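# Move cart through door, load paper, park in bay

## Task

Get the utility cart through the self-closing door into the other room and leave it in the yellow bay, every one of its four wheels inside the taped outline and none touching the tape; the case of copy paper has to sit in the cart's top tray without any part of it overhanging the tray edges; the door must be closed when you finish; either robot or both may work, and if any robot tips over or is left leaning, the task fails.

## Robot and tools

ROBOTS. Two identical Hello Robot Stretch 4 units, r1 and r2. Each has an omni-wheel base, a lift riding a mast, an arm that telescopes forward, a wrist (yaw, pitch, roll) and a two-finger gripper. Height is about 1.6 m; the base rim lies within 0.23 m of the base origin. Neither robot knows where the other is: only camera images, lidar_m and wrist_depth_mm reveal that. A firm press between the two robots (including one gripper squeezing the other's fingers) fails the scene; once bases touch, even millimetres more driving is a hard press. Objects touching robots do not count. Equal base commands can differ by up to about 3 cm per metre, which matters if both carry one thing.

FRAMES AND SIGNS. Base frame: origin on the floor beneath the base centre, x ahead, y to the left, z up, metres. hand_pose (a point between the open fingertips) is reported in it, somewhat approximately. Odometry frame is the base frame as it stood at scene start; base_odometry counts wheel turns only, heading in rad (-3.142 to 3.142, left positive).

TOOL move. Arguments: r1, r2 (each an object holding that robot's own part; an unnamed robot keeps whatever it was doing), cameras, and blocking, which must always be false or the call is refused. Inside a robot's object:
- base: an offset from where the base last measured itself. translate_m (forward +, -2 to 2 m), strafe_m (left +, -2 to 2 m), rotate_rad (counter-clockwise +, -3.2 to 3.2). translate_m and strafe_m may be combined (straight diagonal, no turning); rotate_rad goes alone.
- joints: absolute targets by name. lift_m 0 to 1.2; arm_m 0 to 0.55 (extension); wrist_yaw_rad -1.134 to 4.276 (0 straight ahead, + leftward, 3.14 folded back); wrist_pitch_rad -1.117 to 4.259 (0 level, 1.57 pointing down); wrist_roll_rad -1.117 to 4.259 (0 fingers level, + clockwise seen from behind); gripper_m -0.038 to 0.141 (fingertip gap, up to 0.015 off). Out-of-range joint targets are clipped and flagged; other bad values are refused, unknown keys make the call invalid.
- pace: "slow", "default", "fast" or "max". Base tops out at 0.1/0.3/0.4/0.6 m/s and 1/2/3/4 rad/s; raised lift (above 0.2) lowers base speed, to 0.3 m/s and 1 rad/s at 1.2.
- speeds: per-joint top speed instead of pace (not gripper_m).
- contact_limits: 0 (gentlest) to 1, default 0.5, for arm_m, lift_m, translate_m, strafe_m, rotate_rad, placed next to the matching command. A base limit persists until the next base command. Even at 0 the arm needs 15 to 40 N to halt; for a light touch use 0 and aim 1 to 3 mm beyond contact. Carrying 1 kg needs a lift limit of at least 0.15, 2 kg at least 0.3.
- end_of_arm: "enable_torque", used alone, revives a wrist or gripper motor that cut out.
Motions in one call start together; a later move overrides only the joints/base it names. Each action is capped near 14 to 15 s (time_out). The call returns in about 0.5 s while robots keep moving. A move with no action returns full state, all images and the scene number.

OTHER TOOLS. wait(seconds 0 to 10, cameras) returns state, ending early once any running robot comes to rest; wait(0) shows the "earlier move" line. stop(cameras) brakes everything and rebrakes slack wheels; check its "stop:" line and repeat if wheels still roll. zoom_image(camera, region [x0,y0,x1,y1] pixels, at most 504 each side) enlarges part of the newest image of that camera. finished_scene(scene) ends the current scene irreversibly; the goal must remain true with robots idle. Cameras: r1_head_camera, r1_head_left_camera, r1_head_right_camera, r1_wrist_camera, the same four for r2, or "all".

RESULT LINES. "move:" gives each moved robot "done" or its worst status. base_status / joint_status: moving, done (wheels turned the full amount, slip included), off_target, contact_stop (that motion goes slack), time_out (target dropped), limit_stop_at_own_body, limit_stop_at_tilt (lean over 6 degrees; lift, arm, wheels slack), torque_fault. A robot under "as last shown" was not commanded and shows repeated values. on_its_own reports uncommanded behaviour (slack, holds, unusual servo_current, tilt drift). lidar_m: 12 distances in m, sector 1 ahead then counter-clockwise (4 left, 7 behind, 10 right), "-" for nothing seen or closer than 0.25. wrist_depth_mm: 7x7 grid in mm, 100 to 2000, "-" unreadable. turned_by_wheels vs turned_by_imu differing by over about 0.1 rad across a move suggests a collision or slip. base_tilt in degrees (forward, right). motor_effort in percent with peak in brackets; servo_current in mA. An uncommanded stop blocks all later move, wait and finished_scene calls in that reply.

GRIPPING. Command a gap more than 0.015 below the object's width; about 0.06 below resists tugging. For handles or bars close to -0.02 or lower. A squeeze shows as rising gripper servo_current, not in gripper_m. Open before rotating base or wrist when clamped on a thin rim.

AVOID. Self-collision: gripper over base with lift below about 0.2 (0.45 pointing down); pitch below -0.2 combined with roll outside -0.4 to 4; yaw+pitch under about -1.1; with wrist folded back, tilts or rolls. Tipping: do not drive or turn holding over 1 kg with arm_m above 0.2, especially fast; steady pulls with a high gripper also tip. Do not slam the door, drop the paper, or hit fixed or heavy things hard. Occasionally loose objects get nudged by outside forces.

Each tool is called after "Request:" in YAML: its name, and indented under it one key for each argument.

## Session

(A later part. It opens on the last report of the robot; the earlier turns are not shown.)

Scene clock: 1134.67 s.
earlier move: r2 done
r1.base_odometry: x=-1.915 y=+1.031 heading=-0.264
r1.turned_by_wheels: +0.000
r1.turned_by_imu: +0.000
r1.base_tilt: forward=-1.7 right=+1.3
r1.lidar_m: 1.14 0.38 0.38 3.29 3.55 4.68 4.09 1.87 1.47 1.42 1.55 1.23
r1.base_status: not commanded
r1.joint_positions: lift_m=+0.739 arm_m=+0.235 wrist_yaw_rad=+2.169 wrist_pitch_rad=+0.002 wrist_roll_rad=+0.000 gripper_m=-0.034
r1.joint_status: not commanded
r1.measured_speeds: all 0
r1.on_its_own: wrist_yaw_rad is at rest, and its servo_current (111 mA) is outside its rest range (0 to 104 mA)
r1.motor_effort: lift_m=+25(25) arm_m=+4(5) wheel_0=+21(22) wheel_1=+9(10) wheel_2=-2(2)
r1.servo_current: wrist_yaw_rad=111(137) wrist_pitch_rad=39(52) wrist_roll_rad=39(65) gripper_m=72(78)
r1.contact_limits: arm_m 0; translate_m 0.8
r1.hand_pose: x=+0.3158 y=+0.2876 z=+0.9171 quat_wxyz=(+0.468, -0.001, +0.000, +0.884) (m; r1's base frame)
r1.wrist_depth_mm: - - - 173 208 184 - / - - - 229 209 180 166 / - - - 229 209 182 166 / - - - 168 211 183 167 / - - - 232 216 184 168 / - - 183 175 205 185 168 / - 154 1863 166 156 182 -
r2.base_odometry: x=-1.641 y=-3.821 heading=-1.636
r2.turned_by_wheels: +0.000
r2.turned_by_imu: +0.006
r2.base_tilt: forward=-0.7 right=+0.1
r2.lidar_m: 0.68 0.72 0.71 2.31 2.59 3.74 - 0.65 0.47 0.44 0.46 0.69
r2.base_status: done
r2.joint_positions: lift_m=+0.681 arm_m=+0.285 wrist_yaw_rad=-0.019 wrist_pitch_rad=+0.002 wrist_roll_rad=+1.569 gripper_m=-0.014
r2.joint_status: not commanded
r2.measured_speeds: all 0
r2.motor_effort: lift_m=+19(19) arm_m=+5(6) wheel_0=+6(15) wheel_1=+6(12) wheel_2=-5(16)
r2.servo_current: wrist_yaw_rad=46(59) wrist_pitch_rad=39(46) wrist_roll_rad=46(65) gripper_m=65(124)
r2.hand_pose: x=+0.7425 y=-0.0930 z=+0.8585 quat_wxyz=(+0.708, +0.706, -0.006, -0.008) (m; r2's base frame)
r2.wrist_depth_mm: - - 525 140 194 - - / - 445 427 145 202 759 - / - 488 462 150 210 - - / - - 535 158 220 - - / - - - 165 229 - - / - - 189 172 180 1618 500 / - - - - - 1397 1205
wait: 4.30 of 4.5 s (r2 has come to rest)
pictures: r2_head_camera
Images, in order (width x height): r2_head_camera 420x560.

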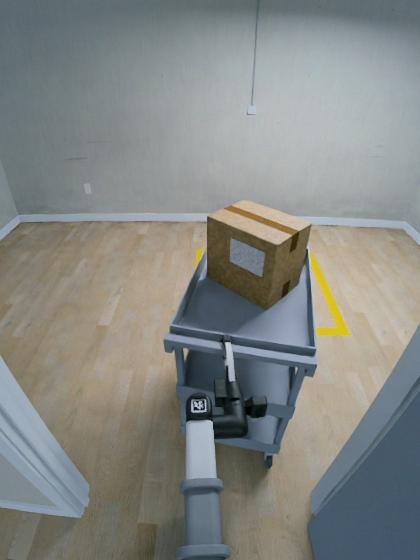

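Request:
move:
  blocking: false
  r2: {"joints":{"gripper_m":0.1}}

Request:
wait:
  seconds: 1

Request:
move:
  blocking: false
  r2: {"joints":{"arm_m":0.12}}

Request:
wait:
  seconds: 0.8

Request:
move:
  blocking: false
  r2: {"joints":{"wrist_roll_rad":0,"gripper_m":0.141},"base":{"rotate_rad":-0.2}}

Request:
wait:
  seconds: 1.5

Request:
move:
  blocking: false
  r2: {"base":{"strafe_m":0.12}}

Request:
wait:
  seconds: 2
  cameras: ["r2_head_camera","r2_wrist_camera"]

Scene clock: 1151.37 s.
move: r2 moving
r1.base_odometry: x=-1.915 y=+1.031 heading=-0.264
r1.turned_by_wheels: +0.000
r1.turned_by_imu: +0.000
r1.base_tilt: forward=-1.6 right=+1.3
r1.lidar_m: 1.14 0.37 0.36 3.28 3.54 4.67 4.08 1.89 1.46 1.43 1.55 1.23
r1.base_status: not commanded
r1.joint_positions: lift_m=+0.739 arm_m=+0.235 wrist_yaw_rad=+2.169 wrist_pitch_rad=+0.002 wrist_roll_rad=+0.000 gripper_m=-0.034
r1.joint_status: not commanded
r1.measured_speeds: all 0
r1.motor_effort: lift_m=+25(25) arm_m=+4(5) wheel_0=+21(21) wheel_1=+9(10) wheel_2=-2(2)
r1.servo_current: wrist_yaw_rad=91(117) wrist_pitch_rad=39(52) wrist_roll_rad=39(72) gripper_m=65(72)
r1.contact_limits: arm_m 0; translate_m 0.8
r1.hand_pose: x=+0.3158 y=+0.2876 z=+0.9171 quat_wxyz=(+0.468, -0.001, +0.000, +0.884) (m; r1's base frame)
r1.wrist_depth_mm: - - - 173 208 183 - / - - - 228 208 182 166 / - - - 229 210 182 166 / - - - 168 211 183 167 / - - - 233 216 183 168 / - - 183 175 204 184 168 / - 154 1921 167 156 182 -
r2.base_odometry: x=-1.641 y=-3.821 heading=-1.636
r2.turned_by_wheels: +0.000
r2.turned_by_imu: +0.000
r2.base_tilt: forward=-0.7 right=+0.1
r2.lidar_m: 0.69 0.73 0.69 2.33 2.59 3.73 - 0.66 0.46 0.43 0.44 0.67
r2.base_status: not commanded
r2.joint_positions: lift_m=+0.681 arm_m=+0.285 wrist_yaw_rad=-0.019 wrist_pitch_rad=+0.002 wrist_roll_rad=+1.569 gripper_m=+0.009
r2.joint_status: gripper_m moving
r2.measured_speeds: all 0
r2.motor_effort: lift_m=+19(19) arm_m=+5(5) wheel_0=+5(6) wheel_1=+6(6) wheel_2=-5(5)
r2.servo_current: wrist_yaw_rad=52(52) wrist_pitch_rad=46(46) wrist_roll_rad=52(52) gripper_m=111(111)
r2.hand_pose: x=+0.7425 y=-0.0930 z=+0.8585 quat_wxyz=(+0.708, +0.706, -0.006, -0.008) (m; r2's base frame)
r2.wrist_depth_mm: - - 539 143 197 - - / - 449 430 149 205 768 - / - 488 466 154 214 - - / - - 539 160 223 - - / - - - 169 233 - - / - - 190 178 176 1618 496 / - - - - 251 1618 1205
pictures: none

Scene clock: 1152.37 s.
earlier move: r2 moving
r1.base_odometry: x=-1.915 y=+1.031 heading=-0.264
r1.turned_by_wheels: +0.000
r1.turned_by_imu: +0.000
r1.base_tilt: forward=-1.7 right=+1.3
r1.lidar_m: 1.14 0.37 0.35 3.28 3.53 4.65 4.09 1.87 1.43 1.42 1.56 1.23
r1.base_status: not commanded
r1.joint_positions: lift_m=+0.739 arm_m=+0.235 wrist_yaw_rad=+2.169 wrist_pitch_rad=+0.002 wrist_roll_rad=+0.000 gripper_m=-0.034
r1.joint_status: not commanded
r1.measured_speeds: all 0
r1.motor_effort: lift_m=+25(25) arm_m=+4(5) wheel_0=+20(21) wheel_1=+9(10) wheel_2=-2(2)
r1.servo_current: wrist_yaw_rad=91(124) wrist_pitch_rad=39(52) wrist_roll_rad=39(72) gripper_m=78(78)
r1.contact_limits: arm_m 0; translate_m 0.8
r1.hand_pose: x=+0.3158 y=+0.2876 z=+0.9171 quat_wxyz=(+0.468, -0.001, +0.000, +0.884) (m; r1's base frame)
r1.wrist_depth_mm: - - - 173 208 183 - / - - - 228 209 181 166 / - - - 229 209 182 166 / - - - 168 211 183 167 / - - - 233 216 183 168 / - - 183 175 205 185 168 / - 154 1863 166 156 182 -
r2.base_odometry: x=-1.641 y=-3.821 heading=-1.636
r2.turned_by_wheels: +0.000
r2.turned_by_imu: +0.000
r2.base_tilt: forward=-0.6 right=+0.1
r2.lidar_m: 0.68 0.72 0.70 2.33 2.58 3.75 - 0.64 0.45 0.40 0.43 0.69
r2.base_status: not commanded
r2.joint_positions: lift_m=+0.681 arm_m=+0.285 wrist_yaw_rad=-0.019 wrist_pitch_rad=+0.002 wrist_roll_rad=+1.569 gripper_m=+0.098
r2.joint_status: gripper_m moving
r2.measured_speeds: all 0
r2.motor_effort: lift_m=+19(19) arm_m=+4(5) wheel_0=+3(6) wheel_1=+3(6) wheel_2=-5(5)
r2.servo_current: wrist_yaw_rad=39(59) wrist_pitch_rad=39(46) wrist_roll_rad=46(59) gripper_m=52(124)
r2.hand_pose: x=+0.7425 y=-0.0930 z=+0.8585 quat_wxyz=(+0.708, +0.706, -0.006, -0.008) (m; r2's base frame)
r2.wrist_depth_mm: - - 569 153 206 741 - / - 496 449 211 214 - - / - 496 469 164 224 831 - / - - 544 229 232 854 - / - - 634 181 240 - - / - - 195 185 195 1499 492 / - - - - - 1808 1255
wait: 1.00 s; no rest
pictures: none

Scene clock: 1152.87 s.
earlier move: r2 done
move: r2 moving
r1: as last shown
r1.base_tilt: forward=-1.6 right=+1.3
r1.lidar_m: 1.12 0.36 0.38 3.29 3.55 4.68 4.08 1.87 1.48 1.43 1.53 1.24
r1.motor_effort: lift_m=+25(25) arm_m=+4(5) wheel_0=+21(22) wheel_1=+9(10) wheel_2=-2(2)
r1.servo_current: wrist_yaw_rad=104(130) wrist_pitch_rad=46(52) wrist_roll_rad=46(59) gripper_m=65(78)
r1.contact_limits: arm_m 0; translate_m 0.8
r1.wrist_depth_mm: - - - 173 208 183 - / - - - 228 208 181 166 / - - - 229 210 183 166 / - - - 168 211 183 167 / - - - 233 216 183 167 / - - 182 175 204 185 168 / - 154 1863 166 156 182 -
r2.base_odometry: x=-1.641 y=-3.821 heading=-1.636
r2.turned_by_wheels: +0.000
r2.turned_by_imu: +0.000
r2.base_tilt: forward=-0.7 right=+0.1
r2.lidar_m: 0.69 0.72 0.72 2.32 2.58 3.74 - 0.61 0.46 0.41 0.47 0.68
r2.base_status: not commanded
r2.joint_positions: lift_m=+0.681 arm_m=+0.234 wrist_yaw_rad=-0.019 wrist_pitch_rad=+0.002 wrist_roll_rad=+1.569 gripper_m=+0.100
r2.joint_status: arm_m moving; the others done
r2.measured_speeds: translate_m=+0.000 strafe_m=+0.000 rotate_rad=+0.000 lift_m=+0.000 arm_m=-0.195 wrist_yaw_rad=+0.000 wrist_pitch_rad=+0.000 wrist_roll_rad=+0.000
r2.motor_effort: lift_m=+19(19) arm_m=-11(11) wheel_0=+3(3) wheel_1=+3(4) wheel_2=-5(5)
r2.servo_current: wrist_yaw_rad=46(59) wrist_pitch_rad=39(46) wrist_roll_rad=52(65) gripper_m=52(59)
r2.hand_pose: x=+0.6920 y=-0.0930 z=+0.8585 quat_wxyz=(+0.708, +0.706, -0.006, -0.008) (m; r2's base frame)
r2.wrist_depth_mm: - - - 193 247 809 - / - - 512 202 256 831 - / - - 512 262 270 820 - / - - 591 273 281 - - / - - 691 286 291 - - / - - 193 238 195 1499 508 / - - - - - 1921 1182
pictures: none

Scene clock: 1153.67 s.
earlier move: r2 moving
r1.base_odometry: x=-1.915 y=+1.031 heading=-0.264
r1.turned_by_wheels: +0.000
r1.turned_by_imu: +0.000
r1.base_tilt: forward=-1.7 right=+1.2
r1.lidar_m: 1.15 0.37 0.37 3.27 3.55 4.69 4.11 1.89 1.42 1.43 1.55 1.22
r1.base_status: not commanded
r1.joint_positions: lift_m=+0.739 arm_m=+0.235 wrist_yaw_rad=+2.169 wrist_pitch_rad=+0.002 wrist_roll_rad=+0.000 gripper_m=-0.034
r1.joint_status: not commanded
r1.measured_speeds: all 0
r1.on_its_own: wrist_yaw_rad is at rest, and its servo_current (111 mA) is outside its rest range (0 to 104 mA)
r1.motor_effort: lift_m=+25(25) arm_m=+4(5) wheel_0=+21(22) wheel_1=+9(10) wheel_2=-2(2)
r1.servo_current: wrist_yaw_rad=111(130) wrist_pitch_rad=46(52) wrist_roll_rad=52(65) gripper_m=72(78)
r1.contact_limits: arm_m 0; translate_m 0.8
r1.hand_pose: x=+0.3158 y=+0.2876 z=+0.9171 quat_wxyz=(+0.468, -0.001, +0.000, +0.884) (m; r1's base frame)
r1.wrist_depth_mm: - - - 173 208 183 - / - - - 227 208 181 165 / - - - 229 210 182 166 / - - - 168 211 183 167 / - - - 232 216 183 167 / - - 183 174 205 185 168 / - 154 1863 166 156 182 -
r2.base_odometry: x=-1.641 y=-3.821 heading=-1.636
r2.turned_by_wheels: +0.000
r2.turned_by_imu: +0.000
r2.base_tilt: forward=-0.7 right=+0.1
r2.lidar_m: 0.68 0.72 0.68 2.33 2.57 3.73 - 0.63 0.44 0.42 0.46 0.67
r2.base_status: not commanded
r2.joint_positions: lift_m=+0.681 arm_m=+0.120 wrist_yaw_rad=-0.019 wrist_pitch_rad=+0.002 wrist_roll_rad=+1.569 gripper_m=+0.100
r2.joint_status: arm_m moving; the others done
r2.measured_speeds: translate_m=+0.000 strafe_m=+0.000 rotate_rad=+0.000 lift_m=+0.000 arm_m=-0.003 wrist_yaw_rad=+0.000 wrist_pitch_rad=+0.000 wrist_roll_rad=+0.000
r2.motor_effort: lift_m=+19(19) arm_m=-10(11) wheel_0=+3(3) wheel_1=+4(4) wheel_2=-5(5)
r2.servo_current: wrist_yaw_rad=39(59) wrist_pitch_rad=39(46) wrist_roll_rad=59(65) gripper_m=52(59)
r2.hand_pose: x=+0.5777 y=-0.0930 z=+0.8585 quat_wxyz=(+0.708, +0.706, -0.006, -0.008) (m; r2's base frame)
r2.wrist_depth_mm: - - - 349 364 683 - / - - 676 364 - - - / - - 615 379 991 - - / - - 715 397 1025 - - / - - - 413 418 - 418 / - - 192 424 192 - 436 / - - - - 469 477 462
wait: 0.80 s; no rest
pictures: none

Scene clock: 1154.17 s.
earlier move: r2 moving
move: r2 moving
r1.base_odometry: x=-1.915 y=+1.031 heading=-0.264
r1.turned_by_wheels: +0.000
r1.turned_by_imu: +0.000
r1.base_tilt: forward=-1.6 right=+1.2
r1.lidar_m: 1.12 0.36 0.37 3.26 3.56 4.67 4.07 1.89 1.46 1.42 1.54 1.24
r1.base_status: not commanded
r1.joint_positions: lift_m=+0.739 arm_m=+0.235 wrist_yaw_rad=+2.169 wrist_pitch_rad=+0.002 wrist_roll_rad=+0.000 gripper_m=-0.034
r1.joint_status: not commanded
r1.measured_speeds: all 0
r1.motor_effort: lift_m=+25(25) arm_m=+4(4) wheel_0=+21(22) wheel_1=+10(10) wheel_2=-2(2)
r1.servo_current: wrist_yaw_rad=111(117) wrist_pitch_rad=39(46) wrist_roll_rad=46(59) gripper_m=65(72)
r1.contact_limits: arm_m 0; translate_m 0.8
r1.hand_pose: x=+0.3158 y=+0.2876 z=+0.9171 quat_wxyz=(+0.468, -0.001, +0.000, +0.884) (m; r1's base frame)
r1.wrist_depth_mm: - - - 173 208 183 - / - - - 229 209 181 166 / - - - 230 211 182 166 / - - - 167 211 183 167 / - - - 233 216 183 168 / - - 183 175 204 185 168 / - 154 1983 166 156 182 -
r2.base_odometry: x=-1.641 y=-3.821 heading=-1.819
r2.turned_by_wheels: -0.182
r2.turned_by_imu: -0.177
r2.base_tilt: forward=-0.6 right=+0.0
r2.lidar_m: 0.67 0.74 0.70 1.21 2.46 3.13 - 1.15 0.50 0.42 0.42 0.54
r2.base_status: rotate_rad moving
r2.joint_positions: lift_m=+0.681 arm_m=+0.120 wrist_yaw_rad=-0.019 wrist_pitch_rad=+0.002 wrist_roll_rad=+0.981 gripper_m=+0.115
r2.joint_status: arm_m moving; wrist_roll_rad moving; gripper_m moving
r2.measured_speeds: translate_m=+0.001 strafe_m=+0.001 rotate_rad=-0.286 lift_m=+0.000 arm_m=+0.000 wrist_yaw_rad=+0.000 wrist_pitch_rad=+0.000 wrist_roll_rad=-1.820
r2.motor_effort: lift_m=+19(19) arm_m=-5(9) wheel_0=+1(9) wheel_1=+2(10) wheel_2=+5(9)
r2.servo_current: wrist_yaw_rad=52(59) wrist_pitch_rad=39(46) wrist_roll_rad=91(98) gripper_m=98(98)
r2.hand_pose: x=+0.5777 y=-0.0930 z=+0.8585 quat_wxyz=(+0.882, +0.471, -0.004, -0.009) (m; r2's base frame)
r2.wrist_depth_mm: - - - - - - - / - - - - - - 1863 / - - 778 - - - 1618 / - - 647 634 394 1808 1397 / - - 707 402 402 402 1182 / - - 197 404 190 - - / - - - - - - 404
pictures: none

Scene clock: 1155.17 s.
earlier move: r2 done
r1.base_odometry: x=-1.915 y=+1.031 heading=-0.264
r1.turned_by_wheels: +0.000
r1.turned_by_imu: +0.000
r1.base_tilt: forward=-1.6 right=+1.2
r1.lidar_m: 1.16 0.37 0.38 3.28 3.52 4.64 4.08 1.88 1.46 1.43 1.53 1.25
r1.base_status: not commanded
r1.joint_positions: lift_m=+0.739 arm_m=+0.235 wrist_yaw_rad=+2.169 wrist_pitch_rad=+0.002 wrist_roll_rad=+0.000 gripper_m=-0.034
r1.joint_status: not commanded
r1.measured_speeds: all 0
r1.motor_effort: lift_m=+25(25) arm_m=+4(5) wheel_0=+21(22) wheel_1=+9(10) wheel_2=-2(2)
r1.servo_current: wrist_yaw_rad=98(124) wrist_pitch_rad=39(46) wrist_roll_rad=65(78) gripper_m=65(72)
r1.contact_limits: arm_m 0; translate_m 0.8
r1.hand_pose: x=+0.3158 y=+0.2876 z=+0.9171 quat_wxyz=(+0.468, -0.001, +0.000, +0.884) (m; r1's base frame)
r1.wrist_depth_mm: - - - 174 208 183 - / - - - 227 208 181 166 / - - - 229 209 183 167 / - - - 168 212 183 167 / - - - 232 216 184 167 / - - 183 175 204 186 168 / - 154 1921 166 156 182 -
r2.base_odometry: x=-1.641 y=-3.821 heading=-1.835
r2.turned_by_wheels: -0.017
r2.turned_by_imu: -0.016
r2.base_tilt: forward=-0.7 right=+0.1
r2.lidar_m: 0.67 0.74 0.70 1.15 2.47 3.10 - 4.26 0.52 0.42 0.44 0.53
r2.base_status: done
r2.joint_positions: lift_m=+0.681 arm_m=+0.120 wrist_yaw_rad=-0.019 wrist_pitch_rad=+0.002 wrist_roll_rad=+0.002 gripper_m=+0.141
r2.joint_status: all done
r2.measured_speeds: all 0
r2.motor_effort: lift_m=+19(19) arm_m=-7(11) wheel_0=+3(9) wheel_1=+3(10) wheel_2=+4(9)
r2.servo_current: wrist_yaw_rad=46(59) wrist_pitch_rad=39(46) wrist_roll_rad=39(104) gripper_m=52(98)
r2.hand_pose: x=+0.5777 y=-0.0930 z=+0.8585 quat_wxyz=(+1.000, +0.001, +0.001, -0.010) (m; r2's base frame)
r2.wrist_depth_mm: - - - - - - - / - - - - - - - / - - 732 654 - - - / - - 732 654 - - - / 387 413 407 366 338 - - / - 427 413 404 334 - - / 1661 1863 - - - 1756 1756
wait: 1.00 of 1.5 s (r2 has come to rest)
pictures: none

Scene clock: 1155.67 s.
move: r2 moving
r1: as last shown
r1.base_tilt: forward=-1.6 right=+1.3
r1.lidar_m: 1.14 0.37 0.39 3.28 3.57 4.68 4.12 1.88 1.46 1.41 1.55 1.21
r1.motor_effort: lift_m=+25(25) arm_m=+4(5) wheel_0=+21(21) wheel_1=+9(10) wheel_2=-2(2)
r1.servo_current: wrist_yaw_rad=111(117) wrist_pitch_rad=39(52) wrist_roll_rad=33(65) gripper_m=72(72)
r1.contact_limits: arm_m 0; translate_m 0.8
r1.wrist_depth_mm: - - - 173 207 183 - / - - - 229 208 181 166 / - - - 229 209 183 166 / - - - 168 212 183 167 / - - - 234 216 183 168 / - - 182 175 205 185 168 / - 154 1921 167 156 182 -
r2.base_odometry: x=-1.606 y=-3.830 heading=-1.835
r2.turned_by_wheels: +0.000
r2.turned_by_imu: +0.000
r2.base_tilt: forward=-0.7 right=+0.1
r2.lidar_m: 0.69 0.76 0.68 1.14 2.44 3.06 - 4.07 0.53 0.47 0.47 0.58
r2.base_status: strafe_m moving
r2.joint_positions: lift_m=+0.681 arm_m=+0.120 wrist_yaw_rad=-0.019 wrist_pitch_rad=+0.002 wrist_roll_rad=+0.002 gripper_m=+0.141
r2.joint_status: not commanded
r2.measured_speeds: translate_m=-0.001 strafe_m=+0.139 rotate_rad=+0.007 lift_m=+0.000 arm_m=+0.000 wrist_yaw_rad=+0.000 wrist_pitch_rad=+0.000 wrist_roll_rad=+0.000
r2.motor_effort: lift_m=+19(19) arm_m=-7(7) wheel_0=-11(11) wheel_1=+11(12) wheel_2=-1(3)
r2.servo_current: wrist_yaw_rad=39(59) wrist_pitch_rad=39(46) wrist_roll_rad=52(59) gripper_m=46(59)
r2.hand_pose: x=+0.5777 y=-0.0930 z=+0.8585 quat_wxyz=(+1.000, +0.001, +0.001, -0.010) (m; r2's base frame)
r2.wrist_depth_mm: - - - - - - - / - - - - - - - / - - 759 654 - - - / - - 750 661 - - - / 370 421 407 368 345 - - / - 219 196 404 397 - - / 1808 1863 - - 404 1756 1756
pictures: none

Scene clock: 1156.77 s.
earlier move: r2 done
r1.base_odometry: x=-1.915 y=+1.031 heading=-0.264
r1.turned_by_wheels: +0.000
r1.turned_by_imu: +0.000
r1.base_tilt: forward=-1.6 right=+1.3
r1.lidar_m: 1.12 0.36 0.38 3.27 3.54 4.66 4.09 1.87 1.44 1.40 1.52 1.23
r1.base_status: not commanded
r1.joint_positions: lift_m=+0.739 arm_m=+0.235 wrist_yaw_rad=+2.169 wrist_pitch_rad=+0.002 wrist_roll_rad=+0.000 gripper_m=-0.034
r1.joint_status: not commanded
r1.measured_speeds: all 0
r1.on_its_own: wrist_yaw_rad is at rest, and its servo_current (117 mA) is outside its rest range (0 to 104 mA)
r1.motor_effort: lift_m=+25(25) arm_m=+4(5) wheel_0=+21(21) wheel_1=+9(10) wheel_2=-2(2)
r1.servo_current: wrist_yaw_rad=117(117) wrist_pitch_rad=46(52) wrist_roll_rad=59(65) gripper_m=72(72)
r1.contact_limits: arm_m 0; translate_m 0.8
r1.hand_pose: x=+0.3158 y=+0.2876 z=+0.9171 quat_wxyz=(+0.468, -0.001, +0.000, +0.884) (m; r1's base frame)
r1.wrist_depth_mm: - - - 173 208 183 - / - - - 228 208 181 166 / - - - 229 210 182 166 / - - - 168 211 183 167 / - - - 232 216 183 167 / - - 182 174 205 185 168 / - 154 1983 166 156 182 -
r2.base_odometry: x=-1.525 y=-3.852 heading=-1.835
r2.turned_by_wheels: +0.000
r2.turned_by_imu: +0.000
r2.base_tilt: forward=-0.7 right=+0.1
r2.lidar_m: 0.70 3.38 0.60 1.10 2.35 2.95 - 4.02 0.66 0.53 0.55 0.67
r2.base_status: done
r2.joint_positions: lift_m=+0.681 arm_m=+0.120 wrist_yaw_rad=-0.019 wrist_pitch_rad=+0.002 wrist_roll_rad=+0.002 gripper_m=+0.141
r2.joint_status: not commanded
r2.measured_speeds: all 0
r2.motor_effort: lift_m=+19(19) arm_m=-7(7) wheel_0=-1(12) wheel_1=+2(12) wheel_2=+0(3)
r2.servo_current: wrist_yaw_rad=59(59) wrist_pitch_rad=46(46) wrist_roll_rad=39(78) gripper_m=46(59)
r2.hand_pose: x=+0.5777 y=-0.0930 z=+0.8585 quat_wxyz=(+1.000, +0.001, +0.001, -0.010) (m; r2's base frame)
r2.wrist_depth_mm: - - - - - - - / - - - - - - - / - - - 683 699 - - / - - - 691 661 - - / - 375 375 366 347 336 330 / - - 418 413 402 392 - / 1921 466 1808 - - 1863 1808
wait: 1.10 of 2 s (r2 has come to rest)
pictures: r2_head_camera, r2_wrist_camera
Images, in order (width x height): r2_head_camera 420x560, r2_wrist_camera 616x392.

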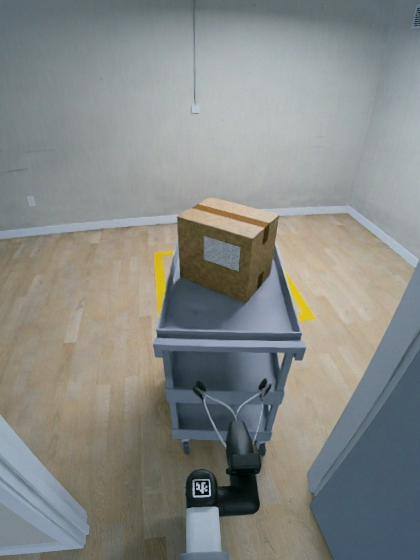

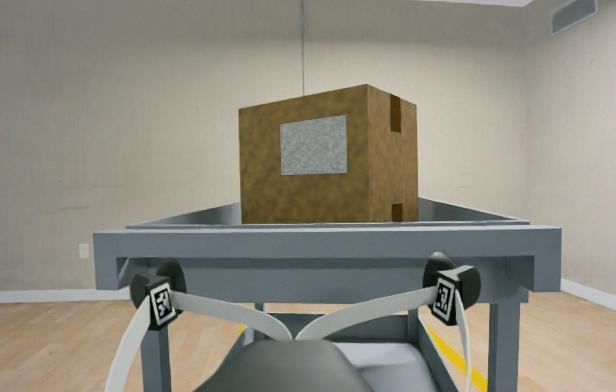

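Request:
move:
  blocking: false
  r2: {"base":{"translate_m":0.58,"strafe_m":-0.025},"pace":"slow"}

Request:
wait:
  seconds: 7
  cameras: ["r2_head_camera","r2_wrist_camera"]

Scene clock: 1169.20 s.
move: r2 moving
r1.base_odometry: x=-1.915 y=+1.031 heading=-0.264
r1.turned_by_wheels: +0.000
r1.turned_by_imu: +0.000
r1.base_tilt: forward=-1.6 right=+1.3
r1.lidar_m: 1.12 0.36 0.38 3.27 3.52 4.65 4.10 1.85 1.46 1.43 1.54 1.21
r1.base_status: not commanded
r1.joint_positions: lift_m=+0.739 arm_m=+0.235 wrist_yaw_rad=+2.169 wrist_pitch_rad=+0.002 wrist_roll_rad=+0.000 gripper_m=-0.034
r1.joint_status: not commanded
r1.measured_speeds: all 0
r1.motor_effort: lift_m=+25(25) arm_m=+4(5) wheel_0=+21(22) wheel_1=+9(10) wheel_2=-2(2)
r1.servo_current: wrist_yaw_rad=104(124) wrist_pitch_rad=39(46) wrist_roll_rad=39(72) gripper_m=65(78)
r1.contact_limits: arm_m 0; translate_m 0.8
r1.hand_pose: x=+0.3158 y=+0.2876 z=+0.9171 quat_wxyz=(+0.468, -0.001, +0.000, +0.884) (m; r1's base frame)
r1.wrist_depth_mm: - - - 173 208 183 - / - - - 229 209 181 166 / - - - 228 210 183 166 / - - - 168 211 183 167 / - - - 231 216 184 167 / - - 183 175 204 185 168 / - 154 - 166 156 182 -
r2.base_odometry: x=-1.529 y=-3.864 heading=-1.835
r2.turned_by_wheels: +0.000
r2.turned_by_imu: +0.001
r2.base_tilt: forward=-0.6 right=+0.1
r2.lidar_m: 0.68 3.38 0.60 1.09 2.35 2.94 - 4.05 0.60 0.54 0.57 0.70
r2.base_status: translate_m moving; strafe_m moving
r2.joint_positions: lift_m=+0.681 arm_m=+0.120 wrist_yaw_rad=-0.019 wrist_pitch_rad=+0.002 wrist_roll_rad=+0.002 gripper_m=+0.141
r2.joint_status: not commanded
r2.measured_speeds: translate_m=+0.049 strafe_m=-0.002 rotate_rad=+0.002 lift_m=+0.000 arm_m=+0.000 wrist_yaw_rad=+0.000 wrist_pitch_rad=+0.000 wrist_roll_rad=+0.000
r2.motor_effort: lift_m=+19(19) arm_m=-7(7) wheel_0=+4(6) wheel_1=+8(8) wheel_2=-9(10)
r2.servo_current: wrist_yaw_rad=52(59) wrist_pitch_rad=33(46) wrist_roll_rad=72(72) gripper_m=59(59)
r2.hand_pose: x=+0.5777 y=-0.0930 z=+0.8585 quat_wxyz=(+1.000, +0.001, +0.001, -0.010) (m; r2's base frame)
r2.wrist_depth_mm: - - - - - - - / - - - - - - - / - - - 676 691 - - / - - - 683 654 - - / - 362 407 397 347 329 322 / - 375 410 399 392 384 - / 1921 1661 1863 - - 1756 1756
pictures: none

Scene clock: 1175.80 s.
earlier move: r2 done
r1.base_odometry: x=-1.915 y=+1.031 heading=-0.264
r1.turned_by_wheels: +0.000
r1.turned_by_imu: +0.000
r1.base_tilt: forward=-1.7 right=+1.3
r1.lidar_m: 1.12 0.39 0.37 3.28 3.55 4.67 4.10 1.89 1.47 1.43 1.54 1.22
r1.base_status: not commanded
r1.joint_positions: lift_m=+0.739 arm_m=+0.235 wrist_yaw_rad=+2.169 wrist_pitch_rad=+0.002 wrist_roll_rad=+0.000 gripper_m=-0.034
r1.joint_status: not commanded
r1.measured_speeds: all 0
r1.motor_effort: lift_m=+25(25) arm_m=+4(5) wheel_0=+21(22) wheel_1=+9(10) wheel_2=-2(2)
r1.servo_current: wrist_yaw_rad=104(137) wrist_pitch_rad=46(52) wrist_roll_rad=46(72) gripper_m=65(78)
r1.contact_limits: arm_m 0; translate_m 0.8
r1.hand_pose: x=+0.3158 y=+0.2876 z=+0.9171 quat_wxyz=(+0.468, -0.001, +0.000, +0.884) (m; r1's base frame)
r1.wrist_depth_mm: - - - 173 208 183 - / - - - 228 208 181 166 / - - - 229 210 182 166 / - - - 168 211 183 167 / - - - 231 216 184 167 / - - 182 175 206 185 168 / - 154 1921 166 156 182 -
r2.base_odometry: x=-1.701 y=-4.405 heading=-1.835
r2.turned_by_wheels: +0.000
r2.turned_by_imu: +0.001
r2.base_tilt: forward=-0.7 right=+0.1
r2.lidar_m: 0.58 2.83 2.61 0.53 0.51 3.07 - 0.78 0.47 0.44 2.37 0.63
r2.base_status: done
r2.joint_positions: lift_m=+0.681 arm_m=+0.120 wrist_yaw_rad=-0.022 wrist_pitch_rad=+0.002 wrist_roll_rad=+0.002 gripper_m=+0.141
r2.joint_status: not commanded
r2.measured_speeds: all 0
r2.motor_effort: lift_m=+19(19) arm_m=+5(7) wheel_0=+5(10) wheel_1=+4(9) wheel_2=-5(13)
r2.servo_current: wrist_yaw_rad=46(65) wrist_pitch_rad=39(52) wrist_roll_rad=59(72) gripper_m=46(59)
r2.hand_pose: x=+0.5772 y=-0.0939 z=+0.8585 quat_wxyz=(+1.000, +0.001, +0.001, -0.011) (m; r2's base frame)
r2.wrist_depth_mm: - - - - - - - / - - - 580 - - - / - - 634 569 - - - / - - 647 569 699 - - / - 260 257 256 262 272 277 / 236 238 250 310 211 334 343 / 1661 1708 - - - 1756 353
wait: 6.60 of 7 s (r2 has come to rest)
pictures: r2_head_camera, r2_wrist_camera
Images, in order (width x height): r2_head_camera 420x560, r2_wrist_camera 616x392.

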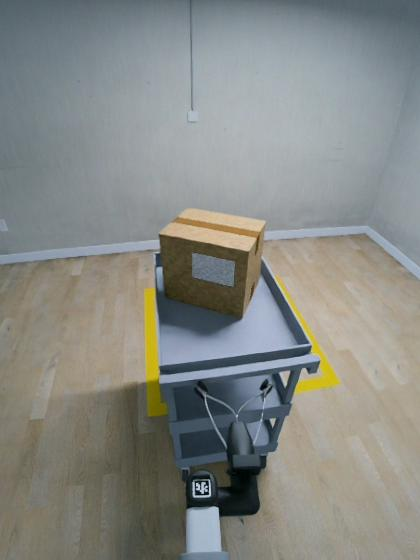

